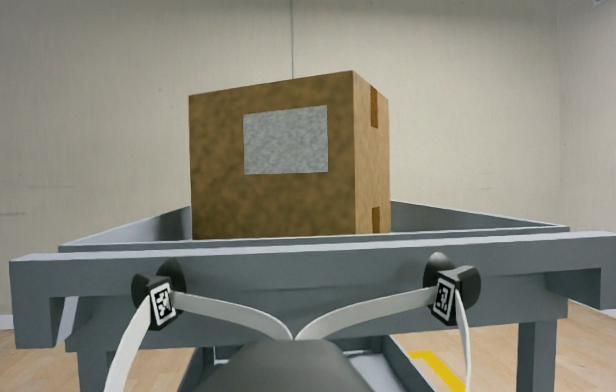

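Request:
move:
  blocking: false
  r2: {"base":{"translate_m":-0.04,"strafe_m":-0.05},"pace":"slow"}

Request:
wait:
  seconds: 1.5

Request:
move:
  blocking: false
  r2: {"base":{"rotate_rad":0.09}}

Request:
wait:
  seconds: 1

Request:
move:
  blocking: false
  r2: {"base":{"translate_m":0.38},"pace":"slow"}

Request:
wait:
  seconds: 6
  cameras: ["r2_head_camera","r2_wrist_camera"]

Scene clock: 1188.23 s.
move: r2 moving
r1: as last shown
r1.base_tilt: forward=-1.6 right=+1.2
r1.lidar_m: 1.12 0.36 0.38 3.27 3.54 4.68 4.07 1.87 1.45 1.43 1.54 1.23
r1.motor_effort: lift_m=+25(25) arm_m=+4(4) wheel_0=+21(21) wheel_1=+9(9) wheel_2=-2(2)
r1.servo_current: wrist_yaw_rad=85(124) wrist_pitch_rad=39(46) wrist_roll_rad=85(85) gripper_m=72(72)
r1.contact_limits: arm_m 0; translate_m 0.8
r1.wrist_depth_mm: - - - 173 208 184 - / - - - 228 208 181 166 / - - - 230 210 182 166 / - - - 168 211 183 167 / - - - 233 217 185 167 / - - 182 175 205 185 168 / - 154 1921 166 156 181 -
r2.base_odometry: x=-1.709 y=-4.396 heading=-1.835
r2.turned_by_wheels: +0.000
r2.turned_by_imu: +0.001
r2.base_tilt: forward=-0.6 right=+0.1
r2.lidar_m: 0.58 2.85 2.62 0.53 0.53 3.09 - 0.80 0.45 0.43 2.37 0.65
r2.base_status: translate_m moving; strafe_m moving
r2.joint_positions: lift_m=+0.681 arm_m=+0.120 wrist_yaw_rad=-0.022 wrist_pitch_rad=+0.002 wrist_roll_rad=+0.002 gripper_m=+0.141
r2.joint_status: not commanded
r2.measured_speeds: translate_m=-0.031 strafe_m=-0.038 rotate_rad=-0.003 lift_m=+0.000 arm_m=+0.000 wrist_yaw_rad=+0.000 wrist_pitch_rad=+0.000 wrist_roll_rad=+0.000
r2.motor_effort: lift_m=+19(19) arm_m=+4(5) wheel_0=+0(9) wheel_1=-8(8) wheel_2=+8(9)
r2.servo_current: wrist_yaw_rad=52(59) wrist_pitch_rad=46(46) wrist_roll_rad=39(52) gripper_m=52(52)
r2.hand_pose: x=+0.5772 y=-0.0939 z=+0.8585 quat_wxyz=(+1.000, +0.001, +0.001, -0.011) (m; r2's base frame)
r2.wrist_depth_mm: - - - - - - - / - - - 585 - - - / - - 640 574 - - - / - - 640 574 732 - - / 264 262 257 263 270 278 283 / 243 246 254 320 212 345 357 / 1808 1708 - - - 1756 1576
pictures: none

Scene clock: 1189.60 s.
earlier move: r2 done
r1.base_odometry: x=-1.915 y=+1.031 heading=-0.264
r1.turned_by_wheels: +0.000
r1.turned_by_imu: +0.000
r1.base_tilt: forward=-1.7 right=+1.2
r1.lidar_m: 1.16 0.37 0.37 3.27 3.55 4.68 4.11 1.87 1.46 1.42 1.53 1.23
r1.base_status: not commanded
r1.joint_positions: lift_m=+0.739 arm_m=+0.235 wrist_yaw_rad=+2.169 wrist_pitch_rad=+0.002 wrist_roll_rad=+0.000 gripper_m=-0.034
r1.joint_status: not commanded
r1.measured_speeds: all 0
r1.on_its_own: wrist_yaw_rad is at rest, and its servo_current (111 mA) is outside its rest range (0 to 104 mA)
r1.motor_effort: lift_m=+25(25) arm_m=+4(5) wheel_0=+21(22) wheel_1=+9(10) wheel_2=-2(2)
r1.servo_current: wrist_yaw_rad=111(124) wrist_pitch_rad=46(46) wrist_roll_rad=39(85) gripper_m=65(72)
r1.contact_limits: arm_m 0; translate_m 0.8
r1.hand_pose: x=+0.3158 y=+0.2876 z=+0.9171 quat_wxyz=(+0.468, -0.001, +0.000, +0.884) (m; r1's base frame)
r1.wrist_depth_mm: - - - 173 207 184 - / - - - 228 209 181 166 / - - - 229 210 182 167 / - - - 168 211 184 168 / - - - 232 216 184 167 / - - 183 175 204 185 168 / - 153 1921 167 156 182 -
r2.base_odometry: x=-1.739 y=-4.354 heading=-1.835
r2.turned_by_wheels: +0.000
r2.turned_by_imu: +0.000
r2.base_tilt: forward=-0.7 right=+0.1
r2.lidar_m: 0.60 2.88 2.64 0.57 0.61 3.13 - 0.71 0.42 0.38 2.32 0.70
r2.base_status: done
r2.joint_positions: lift_m=+0.681 arm_m=+0.120 wrist_yaw_rad=-0.022 wrist_pitch_rad=+0.002 wrist_roll_rad=+0.002 gripper_m=+0.141
r2.joint_status: not commanded
r2.measured_speeds: all 0
r2.motor_effort: lift_m=+19(19) arm_m=+5(5) wheel_0=+4(9) wheel_1=-6(9) wheel_2=+6(9)
r2.servo_current: wrist_yaw_rad=39(59) wrist_pitch_rad=46(46) wrist_roll_rad=46(59) gripper_m=52(52)
r2.hand_pose: x=+0.5772 y=-0.0939 z=+0.8585 quat_wxyz=(+1.000, +0.001, +0.001, -0.011) (m; r2's base frame)
r2.wrist_depth_mm: - - - - - - - / - - - 691 - - - / - - 661 609 - - - / - - 661 609 - - - / 279 285 306 303 309 320 - / 317 218 351 357 366 322 - / 1661 1808 - - 1863 407 1808
wait: 1.37 of 1.5 s (r2 has come to rest)
pictures: none

Scene clock: 1190.10 s.
move: r2 moving
r1.base_odometry: x=-1.915 y=+1.031 heading=-0.264
r1.turned_by_wheels: +0.000
r1.turned_by_imu: +0.000
r1.base_tilt: forward=-1.6 right=+1.3
r1.lidar_m: 1.14 0.37 0.39 3.29 3.54 4.69 4.11 1.86 1.46 1.41 1.53 1.23
r1.base_status: not commanded
r1.joint_positions: lift_m=+0.739 arm_m=+0.235 wrist_yaw_rad=+2.169 wrist_pitch_rad=+0.002 wrist_roll_rad=+0.000 gripper_m=-0.034
r1.joint_status: not commanded
r1.measured_speeds: all 0
r1.motor_effort: lift_m=+25(25) arm_m=+4(5) wheel_0=+21(21) wheel_1=+9(10) wheel_2=-2(2)
r1.servo_current: wrist_yaw_rad=104(124) wrist_pitch_rad=39(46) wrist_roll_rad=59(65) gripper_m=72(72)
r1.contact_limits: arm_m 0; translate_m 0.8
r1.hand_pose: x=+0.3158 y=+0.2876 z=+0.9171 quat_wxyz=(+0.468, -0.001, +0.000, +0.884) (m; r1's base frame)
r1.wrist_depth_mm: - - - 173 208 183 - / - - - 228 208 181 166 / - - - 230 211 183 166 / - - - 168 211 183 167 / - - - 233 216 183 167 / - - 182 175 204 185 168 / - 154 1921 166 156 181 -
r2.base_odometry: x=-1.739 y=-4.354 heading=-1.745
r2.turned_by_wheels: +0.089
r2.turned_by_imu: +0.087
r2.base_tilt: forward=-0.7 right=+0.1
r2.lidar_m: 0.62 2.91 2.54 0.55 2.59 3.33 - 0.62 0.41 0.39 2.37 0.67
r2.base_status: rotate_rad moving
r2.joint_positions: lift_m=+0.681 arm_m=+0.120 wrist_yaw_rad=-0.022 wrist_pitch_rad=+0.002 wrist_roll_rad=+0.002 gripper_m=+0.141
r2.joint_status: not commanded
r2.measured_speeds: all 0
r2.motor_effort: lift_m=+19(19) arm_m=+4(5) wheel_0=-3(6) wheel_1=-3(11) wheel_2=-4(9)
r2.servo_current: wrist_yaw_rad=33(59) wrist_pitch_rad=39(46) wrist_roll_rad=52(59) gripper_m=52(59)
r2.hand_pose: x=+0.5772 y=-0.0938 z=+0.8585 quat_wxyz=(+1.000, +0.001, +0.001, -0.011) (m; r2's base frame)
r2.wrist_depth_mm: - - - - - - - / - - - - - - - / - - - 621 640 - - / - - 707 627 574 - - / - 283 286 286 287 286 289 / - 286 347 347 349 349 357 / 1863 373 1808 - 842 1863 377
pictures: none

Scene clock: 1190.33 s.
earlier move: r2 done
r1.base_odometry: x=-1.915 y=+1.031 heading=-0.264
r1.turned_by_wheels: +0.000
r1.turned_by_imu: +0.000
r1.base_tilt: forward=-1.6 right=+1.3
r1.lidar_m: 1.14 0.37 0.39 3.27 3.53 4.67 4.11 1.88 1.44 1.41 1.53 1.23
r1.base_status: not commanded
r1.joint_positions: lift_m=+0.739 arm_m=+0.235 wrist_yaw_rad=+2.169 wrist_pitch_rad=+0.002 wrist_roll_rad=+0.000 gripper_m=-0.034
r1.joint_status: not commanded
r1.measured_speeds: all 0
r1.on_its_own: wrist_yaw_rad is at rest, and its servo_current (117 mA) is outside its rest range (0 to 104 mA)
r1.motor_effort: lift_m=+25(25) arm_m=+4(5) wheel_0=+21(21) wheel_1=+10(10) wheel_2=-2(2)
r1.servo_current: wrist_yaw_rad=117(124) wrist_pitch_rad=46(46) wrist_roll_rad=39(65) gripper_m=65(78)
r1.contact_limits: arm_m 0; translate_m 0.8
r1.hand_pose: x=+0.3158 y=+0.2876 z=+0.9171 quat_wxyz=(+0.468, -0.001, +0.000, +0.884) (m; r1's base frame)
r1.wrist_depth_mm: - - - 173 208 183 - / - - - 228 208 181 165 / - - - 229 210 182 166 / - - - 168 212 183 167 / - - - 232 216 183 167 / - - 183 175 205 185 168 / - 154 1921 166 156 181 -
r2.base_odometry: x=-1.739 y=-4.354 heading=-1.745
r2.turned_by_wheels: +0.000
r2.turned_by_imu: +0.000
r2.base_tilt: forward=-0.7 right=+0.0
r2.lidar_m: 0.64 2.90 2.56 0.55 2.57 3.38 - 0.62 0.39 0.41 2.38 0.67
r2.base_status: done
r2.joint_positions: lift_m=+0.681 arm_m=+0.120 wrist_yaw_rad=-0.022 wrist_pitch_rad=+0.002 wrist_roll_rad=+0.002 gripper_m=+0.141
r2.joint_status: not commanded
r2.measured_speeds: all 0
r2.motor_effort: lift_m=+19(19) arm_m=+4(5) wheel_0=-3(6) wheel_1=-3(11) wheel_2=-4(9)
r2.servo_current: wrist_yaw_rad=46(59) wrist_pitch_rad=46(46) wrist_roll_rad=52(59) gripper_m=52(59)
r2.hand_pose: x=+0.5772 y=-0.0938 z=+0.8585 quat_wxyz=(+1.000, +0.001, +0.001, -0.011) (m; r2's base frame)
r2.wrist_depth_mm: - - - - - - - / - - - - - - - / - - - 621 640 - - / - - 715 627 585 - - / - 283 286 287 287 287 289 / - 285 345 345 347 349 357 / 1921 370 1808 - 854 1921 377
wait: 0.23 of 1 s (r2 has come to rest)
pictures: none

Scene clock: 1190.83 s.
move: r2 moving
r1.base_odometry: x=-1.915 y=+1.031 heading=-0.264
r1.turned_by_wheels: +0.000
r1.turned_by_imu: +0.000
r1.base_tilt: forward=-1.7 right=+1.3
r1.lidar_m: 1.13 0.35 0.37 3.28 3.56 4.67 4.10 1.86 1.46 1.41 1.55 1.22
r1.base_status: not commanded
r1.joint_positions: lift_m=+0.739 arm_m=+0.235 wrist_yaw_rad=+2.169 wrist_pitch_rad=+0.002 wrist_roll_rad=+0.000 gripper_m=-0.034
r1.joint_status: not commanded
r1.measured_speeds: all 0
r1.motor_effort: lift_m=+25(25) arm_m=+4(5) wheel_0=+21(21) wheel_1=+9(10) wheel_2=-2(2)
r1.servo_current: wrist_yaw_rad=124(124) wrist_pitch_rad=46(52) wrist_roll_rad=52(59) gripper_m=78(78)
r1.contact_limits: arm_m 0; translate_m 0.8
r1.hand_pose: x=+0.3158 y=+0.2876 z=+0.9171 quat_wxyz=(+0.468, -0.001, +0.000, +0.884) (m; r1's base frame)
r1.wrist_depth_mm: - - - 173 208 183 - / - - - 227 208 181 165 / - - - 229 210 182 166 / - - - 168 212 183 167 / - - - 232 216 185 167 / - - 183 175 205 184 168 / - 154 1921 166 156 181 -
r2.base_odometry: x=-1.741 y=-4.366 heading=-1.745
r2.turned_by_wheels: +0.000
r2.turned_by_imu: +0.000
r2.base_tilt: forward=-0.7 right=+0.0
r2.lidar_m: 0.60 2.89 2.58 0.55 2.59 3.35 - 0.63 0.39 0.38 2.35 0.67
r2.base_status: translate_m moving
r2.joint_positions: lift_m=+0.681 arm_m=+0.120 wrist_yaw_rad=-0.022 wrist_pitch_rad=+0.002 wrist_roll_rad=+0.002 gripper_m=+0.141
r2.joint_status: not commanded
r2.measured_speeds: translate_m=+0.048 strafe_m=+0.000 rotate_rad=+0.000 lift_m=+0.000 arm_m=+0.000 wrist_yaw_rad=+0.000 wrist_pitch_rad=+0.000 wrist_roll_rad=+0.000
r2.motor_effort: lift_m=+19(19) arm_m=+4(4) wheel_0=+4(9) wheel_1=+6(6) wheel_2=-9(12)
r2.servo_current: wrist_yaw_rad=59(59) wrist_pitch_rad=39(46) wrist_roll_rad=52(52) gripper_m=52(52)
r2.hand_pose: x=+0.5772 y=-0.0938 z=+0.8585 quat_wxyz=(+1.000, +0.001, +0.001, -0.011) (m; r2's base frame)
r2.wrist_depth_mm: - - - - - - - / - - - 647 - - - / - - - 609 627 - - / - - 707 615 574 - - / - 274 274 277 277 277 278 / - 274 334 336 338 340 342 / 1863 366 1808 - 842 1808 347
pictures: none

Scene clock: 1195.40 s.
earlier move: r2 done
r1.base_odometry: x=-1.915 y=+1.031 heading=-0.264
r1.turned_by_wheels: +0.000
r1.turned_by_imu: +0.000
r1.base_tilt: forward=-1.7 right=+1.3
r1.lidar_m: 1.13 0.37 0.37 3.28 3.52 4.68 4.09 1.85 1.47 1.42 1.54 1.22
r1.base_status: not commanded
r1.joint_positions: lift_m=+0.739 arm_m=+0.235 wrist_yaw_rad=+2.169 wrist_pitch_rad=+0.002 wrist_roll_rad=+0.000 gripper_m=-0.034
r1.joint_status: not commanded
r1.measured_speeds: all 0
r1.motor_effort: lift_m=+25(25) arm_m=+4(5) wheel_0=+20(22) wheel_1=+9(10) wheel_2=-2(2)
r1.servo_current: wrist_yaw_rad=104(130) wrist_pitch_rad=39(52) wrist_roll_rad=52(72) gripper_m=72(78)
r1.contact_limits: arm_m 0; translate_m 0.8
r1.hand_pose: x=+0.3158 y=+0.2876 z=+0.9171 quat_wxyz=(+0.468, -0.001, +0.000, +0.884) (m; r1's base frame)
r1.wrist_depth_mm: - - - 173 207 184 - / - - - 228 208 181 165 / - - - 229 209 182 166 / - - - 168 212 183 167 / - - - 231 217 184 168 / - - 183 174 205 185 168 / - 154 1921 166 156 182 -
r2.base_odometry: x=-1.805 y=-4.728 heading=-1.745
r2.turned_by_wheels: +0.000
r2.turned_by_imu: +0.001
r2.base_tilt: forward=-0.7 right=+0.1
r2.lidar_m: 0.58 2.55 2.58 1.64 0.67 3.55 - 0.60 0.52 1.22 2.37 0.63
r2.base_status: done
r2.joint_positions: lift_m=+0.681 arm_m=+0.120 wrist_yaw_rad=-0.022 wrist_pitch_rad=+0.002 wrist_roll_rad=+0.002 gripper_m=+0.141
r2.joint_status: not commanded
r2.measured_speeds: all 0
r2.motor_effort: lift_m=+19(19) arm_m=+4(5) wheel_0=+5(11) wheel_1=+5(10) wheel_2=-6(17)
r2.servo_current: wrist_yaw_rad=52(59) wrist_pitch_rad=39(46) wrist_roll_rad=52(65) gripper_m=52(59)
r2.hand_pose: x=+0.5773 y=-0.0936 z=+0.8585 quat_wxyz=(+1.000, +0.001, +0.001, -0.011) (m; r2's base frame)
r2.wrist_depth_mm: - - - - - - - / - - - 574 - - - / - - 668 559 640 - - / - - 668 564 634 - - / 264 260 256 251 243 238 291 / 272 249 244 244 239 238 277 / 1756 1708 1756 - - 1708 303
wait: 4.57 of 6 s (r2 has come to rest)
pictures: r2_head_camera, r2_wrist_camera
Images, in order (width x height): r2_head_camera 420x560, r2_wrist_camera 616x392.

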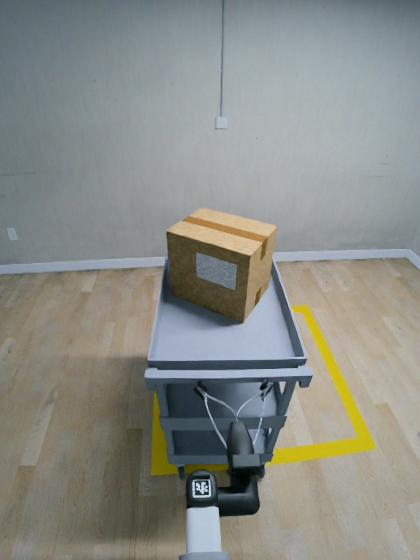

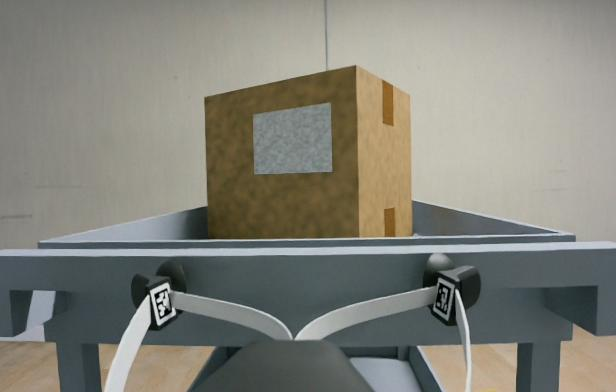

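Request:
move:
  blocking: false
  r2: {"base":{"translate_m":-0.04,"strafe_m":0.045},"pace":"slow"}

Request:
wait:
  seconds: 1.5

Request:
move:
  blocking: false
  r2: {"base":{"rotate_rad":-0.09}}

Request:
wait:
  seconds: 1

Request:
move:
  blocking: false
  r2: {"base":{"translate_m":0.36},"pace":"slow"}

Request:
wait:
  seconds: 6
  cameras: ["r2_head_camera","r2_wrist_camera"]

Scene clock: 1212.10 s.
move: r2 moving
r1: as last shown
r1.base_tilt: forward=-1.6 right=+1.3
r1.lidar_m: 1.11 0.37 0.36 3.28 3.55 4.67 4.09 1.88 1.43 1.43 1.55 1.22
r1.motor_effort: lift_m=+25(25) arm_m=+4(4) wheel_0=+21(21) wheel_1=+9(10) wheel_2=-2(2)
r1.servo_current: wrist_yaw_rad=117(117) wrist_pitch_rad=39(52) wrist_roll_rad=59(59) gripper_m=65(72)
r1.contact_limits: arm_m 0; translate_m 0.8
r1.wrist_depth_mm: - - - 173 207 183 - / - - - 228 209 181 166 / - - - 229 210 182 167 / - - - 168 211 183 168 / - - - 232 216 185 167 / - - 182 175 204 185 168 / - 154 1921 166 156 182 -
r2.base_odometry: x=-1.794 y=-4.722 heading=-1.745
r2.turned_by_wheels: +0.001
r2.turned_by_imu: +0.001
r2.base_tilt: forward=-0.7 right=+0.1
r2.lidar_m: 0.60 2.53 2.59 1.61 0.66 3.56 - 0.61 0.52 1.23 2.35 0.65
r2.base_status: translate_m moving; strafe_m moving
r2.joint_positions: lift_m=+0.681 arm_m=+0.120 wrist_yaw_rad=-0.022 wrist_pitch_rad=+0.002 wrist_roll_rad=+0.002 gripper_m=+0.141
r2.joint_status: not commanded
r2.measured_speeds: translate_m=-0.034 strafe_m=+0.037 rotate_rad=+0.001 lift_m=+0.000 arm_m=+0.000 wrist_yaw_rad=+0.000 wrist_pitch_rad=+0.000 wrist_roll_rad=+0.000
r2.motor_effort: lift_m=+19(19) arm_m=+4(5) wheel_0=-7(10) wheel_1=+6(8) wheel_2=+9(9)
r2.servo_current: wrist_yaw_rad=39(46) wrist_pitch_rad=39(46) wrist_roll_rad=46(52) gripper_m=52(52)
r2.hand_pose: x=+0.5773 y=-0.0936 z=+0.8585 quat_wxyz=(+1.000, +0.001, +0.001, -0.011) (m; r2's base frame)
r2.wrist_depth_mm: - - - - - - - / - - - 597 - - - / - - 683 569 634 - - / - - 691 580 580 - - / 265 262 257 251 248 244 244 / 262 219 252 251 248 204 301 / 1808 1708 1863 - - 1863 315
pictures: none

Scene clock: 1213.43 s.
earlier move: r2 done
r1.base_odometry: x=-1.915 y=+1.031 heading=-0.264
r1.turned_by_wheels: +0.000
r1.turned_by_imu: +0.000
r1.base_tilt: forward=-1.7 right=+1.3
r1.lidar_m: 1.13 0.37 0.36 3.28 3.55 4.66 4.12 1.87 1.47 1.43 1.54 1.24
r1.base_status: not commanded
r1.joint_positions: lift_m=+0.739 arm_m=+0.235 wrist_yaw_rad=+2.169 wrist_pitch_rad=+0.002 wrist_roll_rad=+0.000 gripper_m=-0.034
r1.joint_status: not commanded
r1.measured_speeds: all 0
r1.on_its_own: wrist_yaw_rad is at rest, and its servo_current (117 mA) is outside its rest range (0 to 104 mA)
r1.motor_effort: lift_m=+25(25) arm_m=+4(5) wheel_0=+21(21) wheel_1=+9(10) wheel_2=-2(2)
r1.servo_current: wrist_yaw_rad=117(117) wrist_pitch_rad=52(52) wrist_roll_rad=59(72) gripper_m=72(78)
r1.contact_limits: arm_m 0; translate_m 0.8
r1.hand_pose: x=+0.3158 y=+0.2876 z=+0.9171 quat_wxyz=(+0.468, -0.001, +0.000, +0.884) (m; r1's base frame)
r1.wrist_depth_mm: - - - 174 208 183 - / - - - 227 208 181 166 / - - - 229 211 182 166 / - - - 168 211 183 167 / - - - 232 216 183 167 / - - 183 174 205 185 168 / - 154 1921 167 156 182 -
r2.base_odometry: x=-1.754 y=-4.696 heading=-1.745
r2.turned_by_wheels: +0.000
r2.turned_by_imu: +0.000
r2.base_tilt: forward=-0.6 right=+0.1
r2.lidar_m: 0.62 2.59 2.54 1.50 0.64 3.51 - 0.63 0.55 1.06 2.41 0.65
r2.base_status: done
r2.joint_positions: lift_m=+0.681 arm_m=+0.120 wrist_yaw_rad=-0.022 wrist_pitch_rad=+0.002 wrist_roll_rad=+0.002 gripper_m=+0.141
r2.joint_status: not commanded
r2.measured_speeds: all 0
r2.motor_effort: lift_m=+19(19) arm_m=+4(5) wheel_0=-4(10) wheel_1=+4(8) wheel_2=+5(9)
r2.servo_current: wrist_yaw_rad=52(59) wrist_pitch_rad=39(46) wrist_roll_rad=46(59) gripper_m=46(59)
r2.hand_pose: x=+0.5773 y=-0.0936 z=+0.8585 quat_wxyz=(+1.000, +0.001, +0.001, -0.011) (m; r2's base frame)
r2.wrist_depth_mm: - - - - - - - / - - - - - - - / - - - 634 591 - - / - - - 627 585 - - / - 291 287 285 282 279 324 / - 291 347 342 340 338 336 / 1921 373 1808 - - 1756 343
wait: 1.33 of 1.5 s (r2 has come to rest)
pictures: none

Scene clock: 1213.93 s.
move: r2 moving
r1.base_odometry: x=-1.915 y=+1.031 heading=-0.264
r1.turned_by_wheels: +0.000
r1.turned_by_imu: +0.000
r1.base_tilt: forward=-1.7 right=+1.3
r1.lidar_m: 1.13 0.37 0.38 3.27 3.55 4.66 4.08 1.86 1.46 1.42 1.56 1.22
r1.base_status: not commanded
r1.joint_positions: lift_m=+0.739 arm_m=+0.235 wrist_yaw_rad=+2.169 wrist_pitch_rad=+0.002 wrist_roll_rad=+0.000 gripper_m=-0.034
r1.joint_status: not commanded
r1.measured_speeds: all 0
r1.motor_effort: lift_m=+25(25) arm_m=+4(4) wheel_0=+21(21) wheel_1=+9(10) wheel_2=-2(2)
r1.servo_current: wrist_yaw_rad=104(117) wrist_pitch_rad=39(46) wrist_roll_rad=52(72) gripper_m=65(78)
r1.contact_limits: arm_m 0; translate_m 0.8
r1.hand_pose: x=+0.3158 y=+0.2876 z=+0.9171 quat_wxyz=(+0.468, -0.001, +0.000, +0.884) (m; r1's base frame)
r1.wrist_depth_mm: - - - 174 208 183 - / - - - 227 209 181 166 / - - - 229 209 182 167 / - - - 168 211 183 167 / - - - 233 216 183 167 / - - 183 175 205 185 168 / - 154 1921 166 156 181 -
r2.base_odometry: x=-1.754 y=-4.697 heading=-1.834
r2.turned_by_wheels: -0.089
r2.turned_by_imu: -0.087
r2.base_tilt: forward=-0.7 right=+0.1
r2.lidar_m: 0.63 2.51 2.64 2.40 0.62 0.70 - 0.72 0.55 0.85 2.35 0.67
r2.base_status: rotate_rad moving
r2.joint_positions: lift_m=+0.681 arm_m=+0.120 wrist_yaw_rad=-0.022 wrist_pitch_rad=+0.002 wrist_roll_rad=+0.002 gripper_m=+0.141
r2.joint_status: not commanded
r2.measured_speeds: all 0
r2.motor_effort: lift_m=+19(19) arm_m=+4(4) wheel_0=+5(7) wheel_1=+1(8) wheel_2=+4(10)
r2.servo_current: wrist_yaw_rad=39(52) wrist_pitch_rad=46(46) wrist_roll_rad=59(59) gripper_m=52(59)
r2.hand_pose: x=+0.5773 y=-0.0936 z=+0.8585 quat_wxyz=(+1.000, +0.001, +0.001, -0.011) (m; r2's base frame)
r2.wrist_depth_mm: - - - - - - - / - - - 621 - - - / - - 668 603 - - - / - - 676 603 - - - / 285 286 290 297 297 298 - / 340 345 349 349 355 306 - / 1756 1756 - - 1863 384 1808
pictures: none

Scene clock: 1214.17 s.
earlier move: r2 done
r1.base_odometry: x=-1.915 y=+1.031 heading=-0.264
r1.turned_by_wheels: +0.000
r1.turned_by_imu: +0.000
r1.base_tilt: forward=-1.6 right=+1.2
r1.lidar_m: 1.11 0.38 0.37 3.28 3.54 4.69 4.08 1.88 1.43 1.42 1.55 1.25
r1.base_status: not commanded
r1.joint_positions: lift_m=+0.739 arm_m=+0.235 wrist_yaw_rad=+2.169 wrist_pitch_rad=+0.002 wrist_roll_rad=+0.000 gripper_m=-0.034
r1.joint_status: not commanded
r1.measured_speeds: all 0
r1.on_its_own: wrist_yaw_rad is at rest, and its servo_current (117 mA) is outside its rest range (0 to 104 mA)
r1.motor_effort: lift_m=+25(25) arm_m=+4(4) wheel_0=+21(21) wheel_1=+9(10) wheel_2=-2(2)
r1.servo_current: wrist_yaw_rad=117(124) wrist_pitch_rad=46(52) wrist_roll_rad=39(72) gripper_m=72(78)
r1.contact_limits: arm_m 0; translate_m 0.8
r1.hand_pose: x=+0.3158 y=+0.2876 z=+0.9171 quat_wxyz=(+0.468, -0.001, +0.000, +0.884) (m; r1's base frame)
r1.wrist_depth_mm: - - - 173 208 183 - / - - - 227 209 181 166 / - - - 229 210 183 167 / - - - 168 211 183 167 / - - - 232 216 183 168 / - - 182 175 204 185 168 / - 154 1983 167 156 182 -
r2.base_odometry: x=-1.754 y=-4.697 heading=-1.834
r2.turned_by_wheels: +0.000
r2.turned_by_imu: +0.000
r2.base_tilt: forward=-0.7 right=+0.1
r2.lidar_m: 0.62 2.54 2.61 2.41 0.63 0.70 - 0.73 0.56 0.87 2.36 0.68
r2.base_status: done
r2.joint_positions: lift_m=+0.681 arm_m=+0.120 wrist_yaw_rad=-0.022 wrist_pitch_rad=+0.002 wrist_roll_rad=+0.002 gripper_m=+0.141
r2.joint_status: not commanded
r2.measured_speeds: all 0
r2.motor_effort: lift_m=+19(19) arm_m=+4(4) wheel_0=+3(7) wheel_1=+2(8) wheel_2=+5(10)
r2.servo_current: wrist_yaw_rad=39(52) wrist_pitch_rad=39(46) wrist_roll_rad=33(65) gripper_m=46(59)
r2.hand_pose: x=+0.5773 y=-0.0936 z=+0.8585 quat_wxyz=(+1.000, +0.001, +0.001, -0.011) (m; r2's base frame)
r2.wrist_depth_mm: - - - - - - - / - - - 621 - - - / - - 676 591 - - - / - - 676 603 - - - / 283 287 290 298 296 298 - / 340 342 347 353 355 306 - / 1863 1808 - - 1921 384 1756
wait: 0.23 of 1 s (r2 has come to rest)
pictures: none

Scene clock: 1214.67 s.
move: r2 moving
r1.base_odometry: x=-1.915 y=+1.031 heading=-0.264
r1.turned_by_wheels: +0.000
r1.turned_by_imu: +0.000
r1.base_tilt: forward=-1.7 right=+1.2
r1.lidar_m: 1.14 0.36 0.37 3.27 3.54 4.67 4.08 1.85 1.46 1.42 1.54 1.21
r1.base_status: not commanded
r1.joint_positions: lift_m=+0.739 arm_m=+0.235 wrist_yaw_rad=+2.169 wrist_pitch_rad=+0.002 wrist_roll_rad=+0.000 gripper_m=-0.034
r1.joint_status: not commanded
r1.measured_speeds: all 0
r1.motor_effort: lift_m=+25(25) arm_m=+4(5) wheel_0=+21(21) wheel_1=+9(10) wheel_2=-2(2)
r1.servo_current: wrist_yaw_rad=104(130) wrist_pitch_rad=33(46) wrist_roll_rad=46(65) gripper_m=78(78)
r1.contact_limits: arm_m 0; translate_m 0.8
r1.hand_pose: x=+0.3158 y=+0.2876 z=+0.9171 quat_wxyz=(+0.468, -0.001, +0.000, +0.884) (m; r1's base frame)
r1.wrist_depth_mm: - - - 173 208 183 - / - - - 228 208 182 165 / - - - 230 210 182 166 / - - - 168 212 183 167 / - - - 232 216 183 167 / - - 183 175 205 185 168 / - 154 1983 166 156 182 -
r2.base_odometry: x=-1.757 y=-4.708 heading=-1.834
r2.turned_by_wheels: +0.000
r2.turned_by_imu: +0.001
r2.base_tilt: forward=-0.7 right=+0.0
r2.lidar_m: 0.61 2.51 2.63 2.40 0.62 0.71 - 0.72 0.54 0.86 2.36 0.68
r2.base_status: translate_m moving
r2.joint_positions: lift_m=+0.681 arm_m=+0.120 wrist_yaw_rad=-0.022 wrist_pitch_rad=+0.002 wrist_roll_rad=+0.002 gripper_m=+0.141
r2.joint_status: not commanded
r2.measured_speeds: translate_m=+0.049 strafe_m=-0.001 rotate_rad=+0.001 lift_m=+0.000 arm_m=+0.000 wrist_yaw_rad=+0.000 wrist_pitch_rad=+0.000 wrist_roll_rad=+0.000
r2.motor_effort: lift_m=+19(19) arm_m=+4(5) wheel_0=+2(9) wheel_1=+7(7) wheel_2=-9(9)
r2.servo_current: wrist_yaw_rad=46(46) wrist_pitch_rad=39(46) wrist_roll_rad=39(59) gripper_m=52(52)
r2.hand_pose: x=+0.5773 y=-0.0936 z=+0.8585 quat_wxyz=(+1.000, +0.001, +0.001, -0.011) (m; r2's base frame)
r2.wrist_depth_mm: - - - - - - - / - - - 609 - - - / - - 654 591 - - - / - - 661 585 - - - / 273 276 281 283 286 289 - / 322 217 340 343 347 204 - / 1708 1808 - - 1921 384 1756
pictures: none

Scene clock: 1219.07 s.
earlier move: r2 done
r1.base_odometry: x=-1.915 y=+1.031 heading=-0.264
r1.turned_by_wheels: +0.000
r1.turned_by_imu: +0.000
r1.base_tilt: forward=-1.6 right=+1.2
r1.lidar_m: 1.15 0.36 0.36 3.27 3.55 4.67 4.10 1.87 1.46 1.44 1.57 1.22
r1.base_status: not commanded
r1.joint_positions: lift_m=+0.739 arm_m=+0.235 wrist_yaw_rad=+2.169 wrist_pitch_rad=+0.002 wrist_roll_rad=+0.000 gripper_m=-0.034
r1.joint_status: not commanded
r1.measured_speeds: all 0
r1.on_its_own: wrist_yaw_rad is at rest, and its servo_current (124 mA) is outside its rest range (0 to 104 mA)
r1.motor_effort: lift_m=+25(25) arm_m=+4(5) wheel_0=+21(21) wheel_1=+9(10) wheel_2=-2(2)
r1.servo_current: wrist_yaw_rad=124(130) wrist_pitch_rad=46(52) wrist_roll_rad=78(78) gripper_m=72(78)
r1.contact_limits: arm_m 0; translate_m 0.8
r1.hand_pose: x=+0.3158 y=+0.2876 z=+0.9171 quat_wxyz=(+0.468, -0.001, +0.000, +0.884) (m; r1's base frame)
r1.wrist_depth_mm: - - - 173 208 183 - / - - - 227 210 181 166 / - - - 229 210 182 167 / - - - 168 212 183 167 / - - - 231 216 183 167 / - - 183 175 205 184 168 / - 154 1921 166 156 182 -
r2.base_odometry: x=-1.847 y=-5.044 heading=-1.834
r2.turned_by_wheels: +0.000
r2.turned_by_imu: +0.000
r2.base_tilt: forward=-0.7 right=+0.1
r2.lidar_m: 0.60 0.60 2.66 2.46 1.10 0.90 - 0.77 0.86 1.82 2.30 0.67
r2.base_status: done
r2.joint_positions: lift_m=+0.681 arm_m=+0.120 wrist_yaw_rad=-0.021 wrist_pitch_rad=+0.002 wrist_roll_rad=+0.002 gripper_m=+0.141
r2.joint_status: not commanded
r2.measured_speeds: all 0
r2.motor_effort: lift_m=+19(19) arm_m=+4(5) wheel_0=+4(10) wheel_1=+5(8) wheel_2=-7(17)
r2.servo_current: wrist_yaw_rad=39(59) wrist_pitch_rad=39(52) wrist_roll_rad=39(59) gripper_m=46(65)
r2.hand_pose: x=+0.5773 y=-0.0936 z=+0.8585 quat_wxyz=(+1.000, +0.001, +0.001, -0.011) (m; r2's base frame)
r2.wrist_depth_mm: - - - - - - - / - - 580 539 - - - / - 676 585 564 - - - / - 661 597 564 - - - / 264 259 256 251 242 238 - / 309 245 243 243 239 189 - / - - - - - 1708 1756
wait: 4.40 of 6 s (r2 has come to rest)
pictures: r2_head_camera, r2_wrist_camera
Images, in order (width x height): r2_head_camera 420x560, r2_wrist_camera 616x392.

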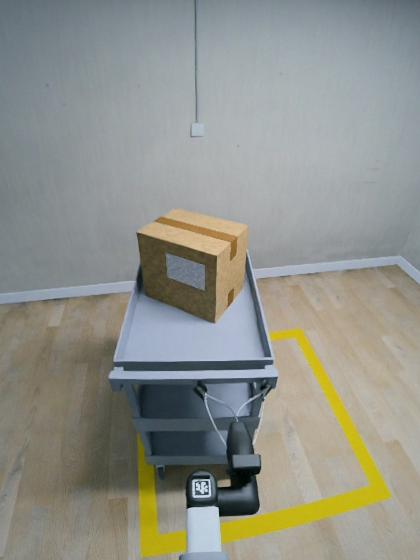

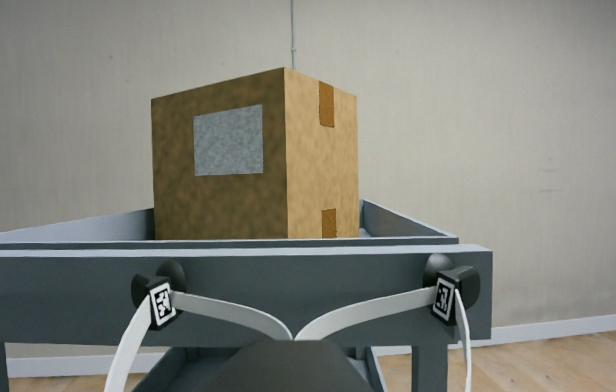

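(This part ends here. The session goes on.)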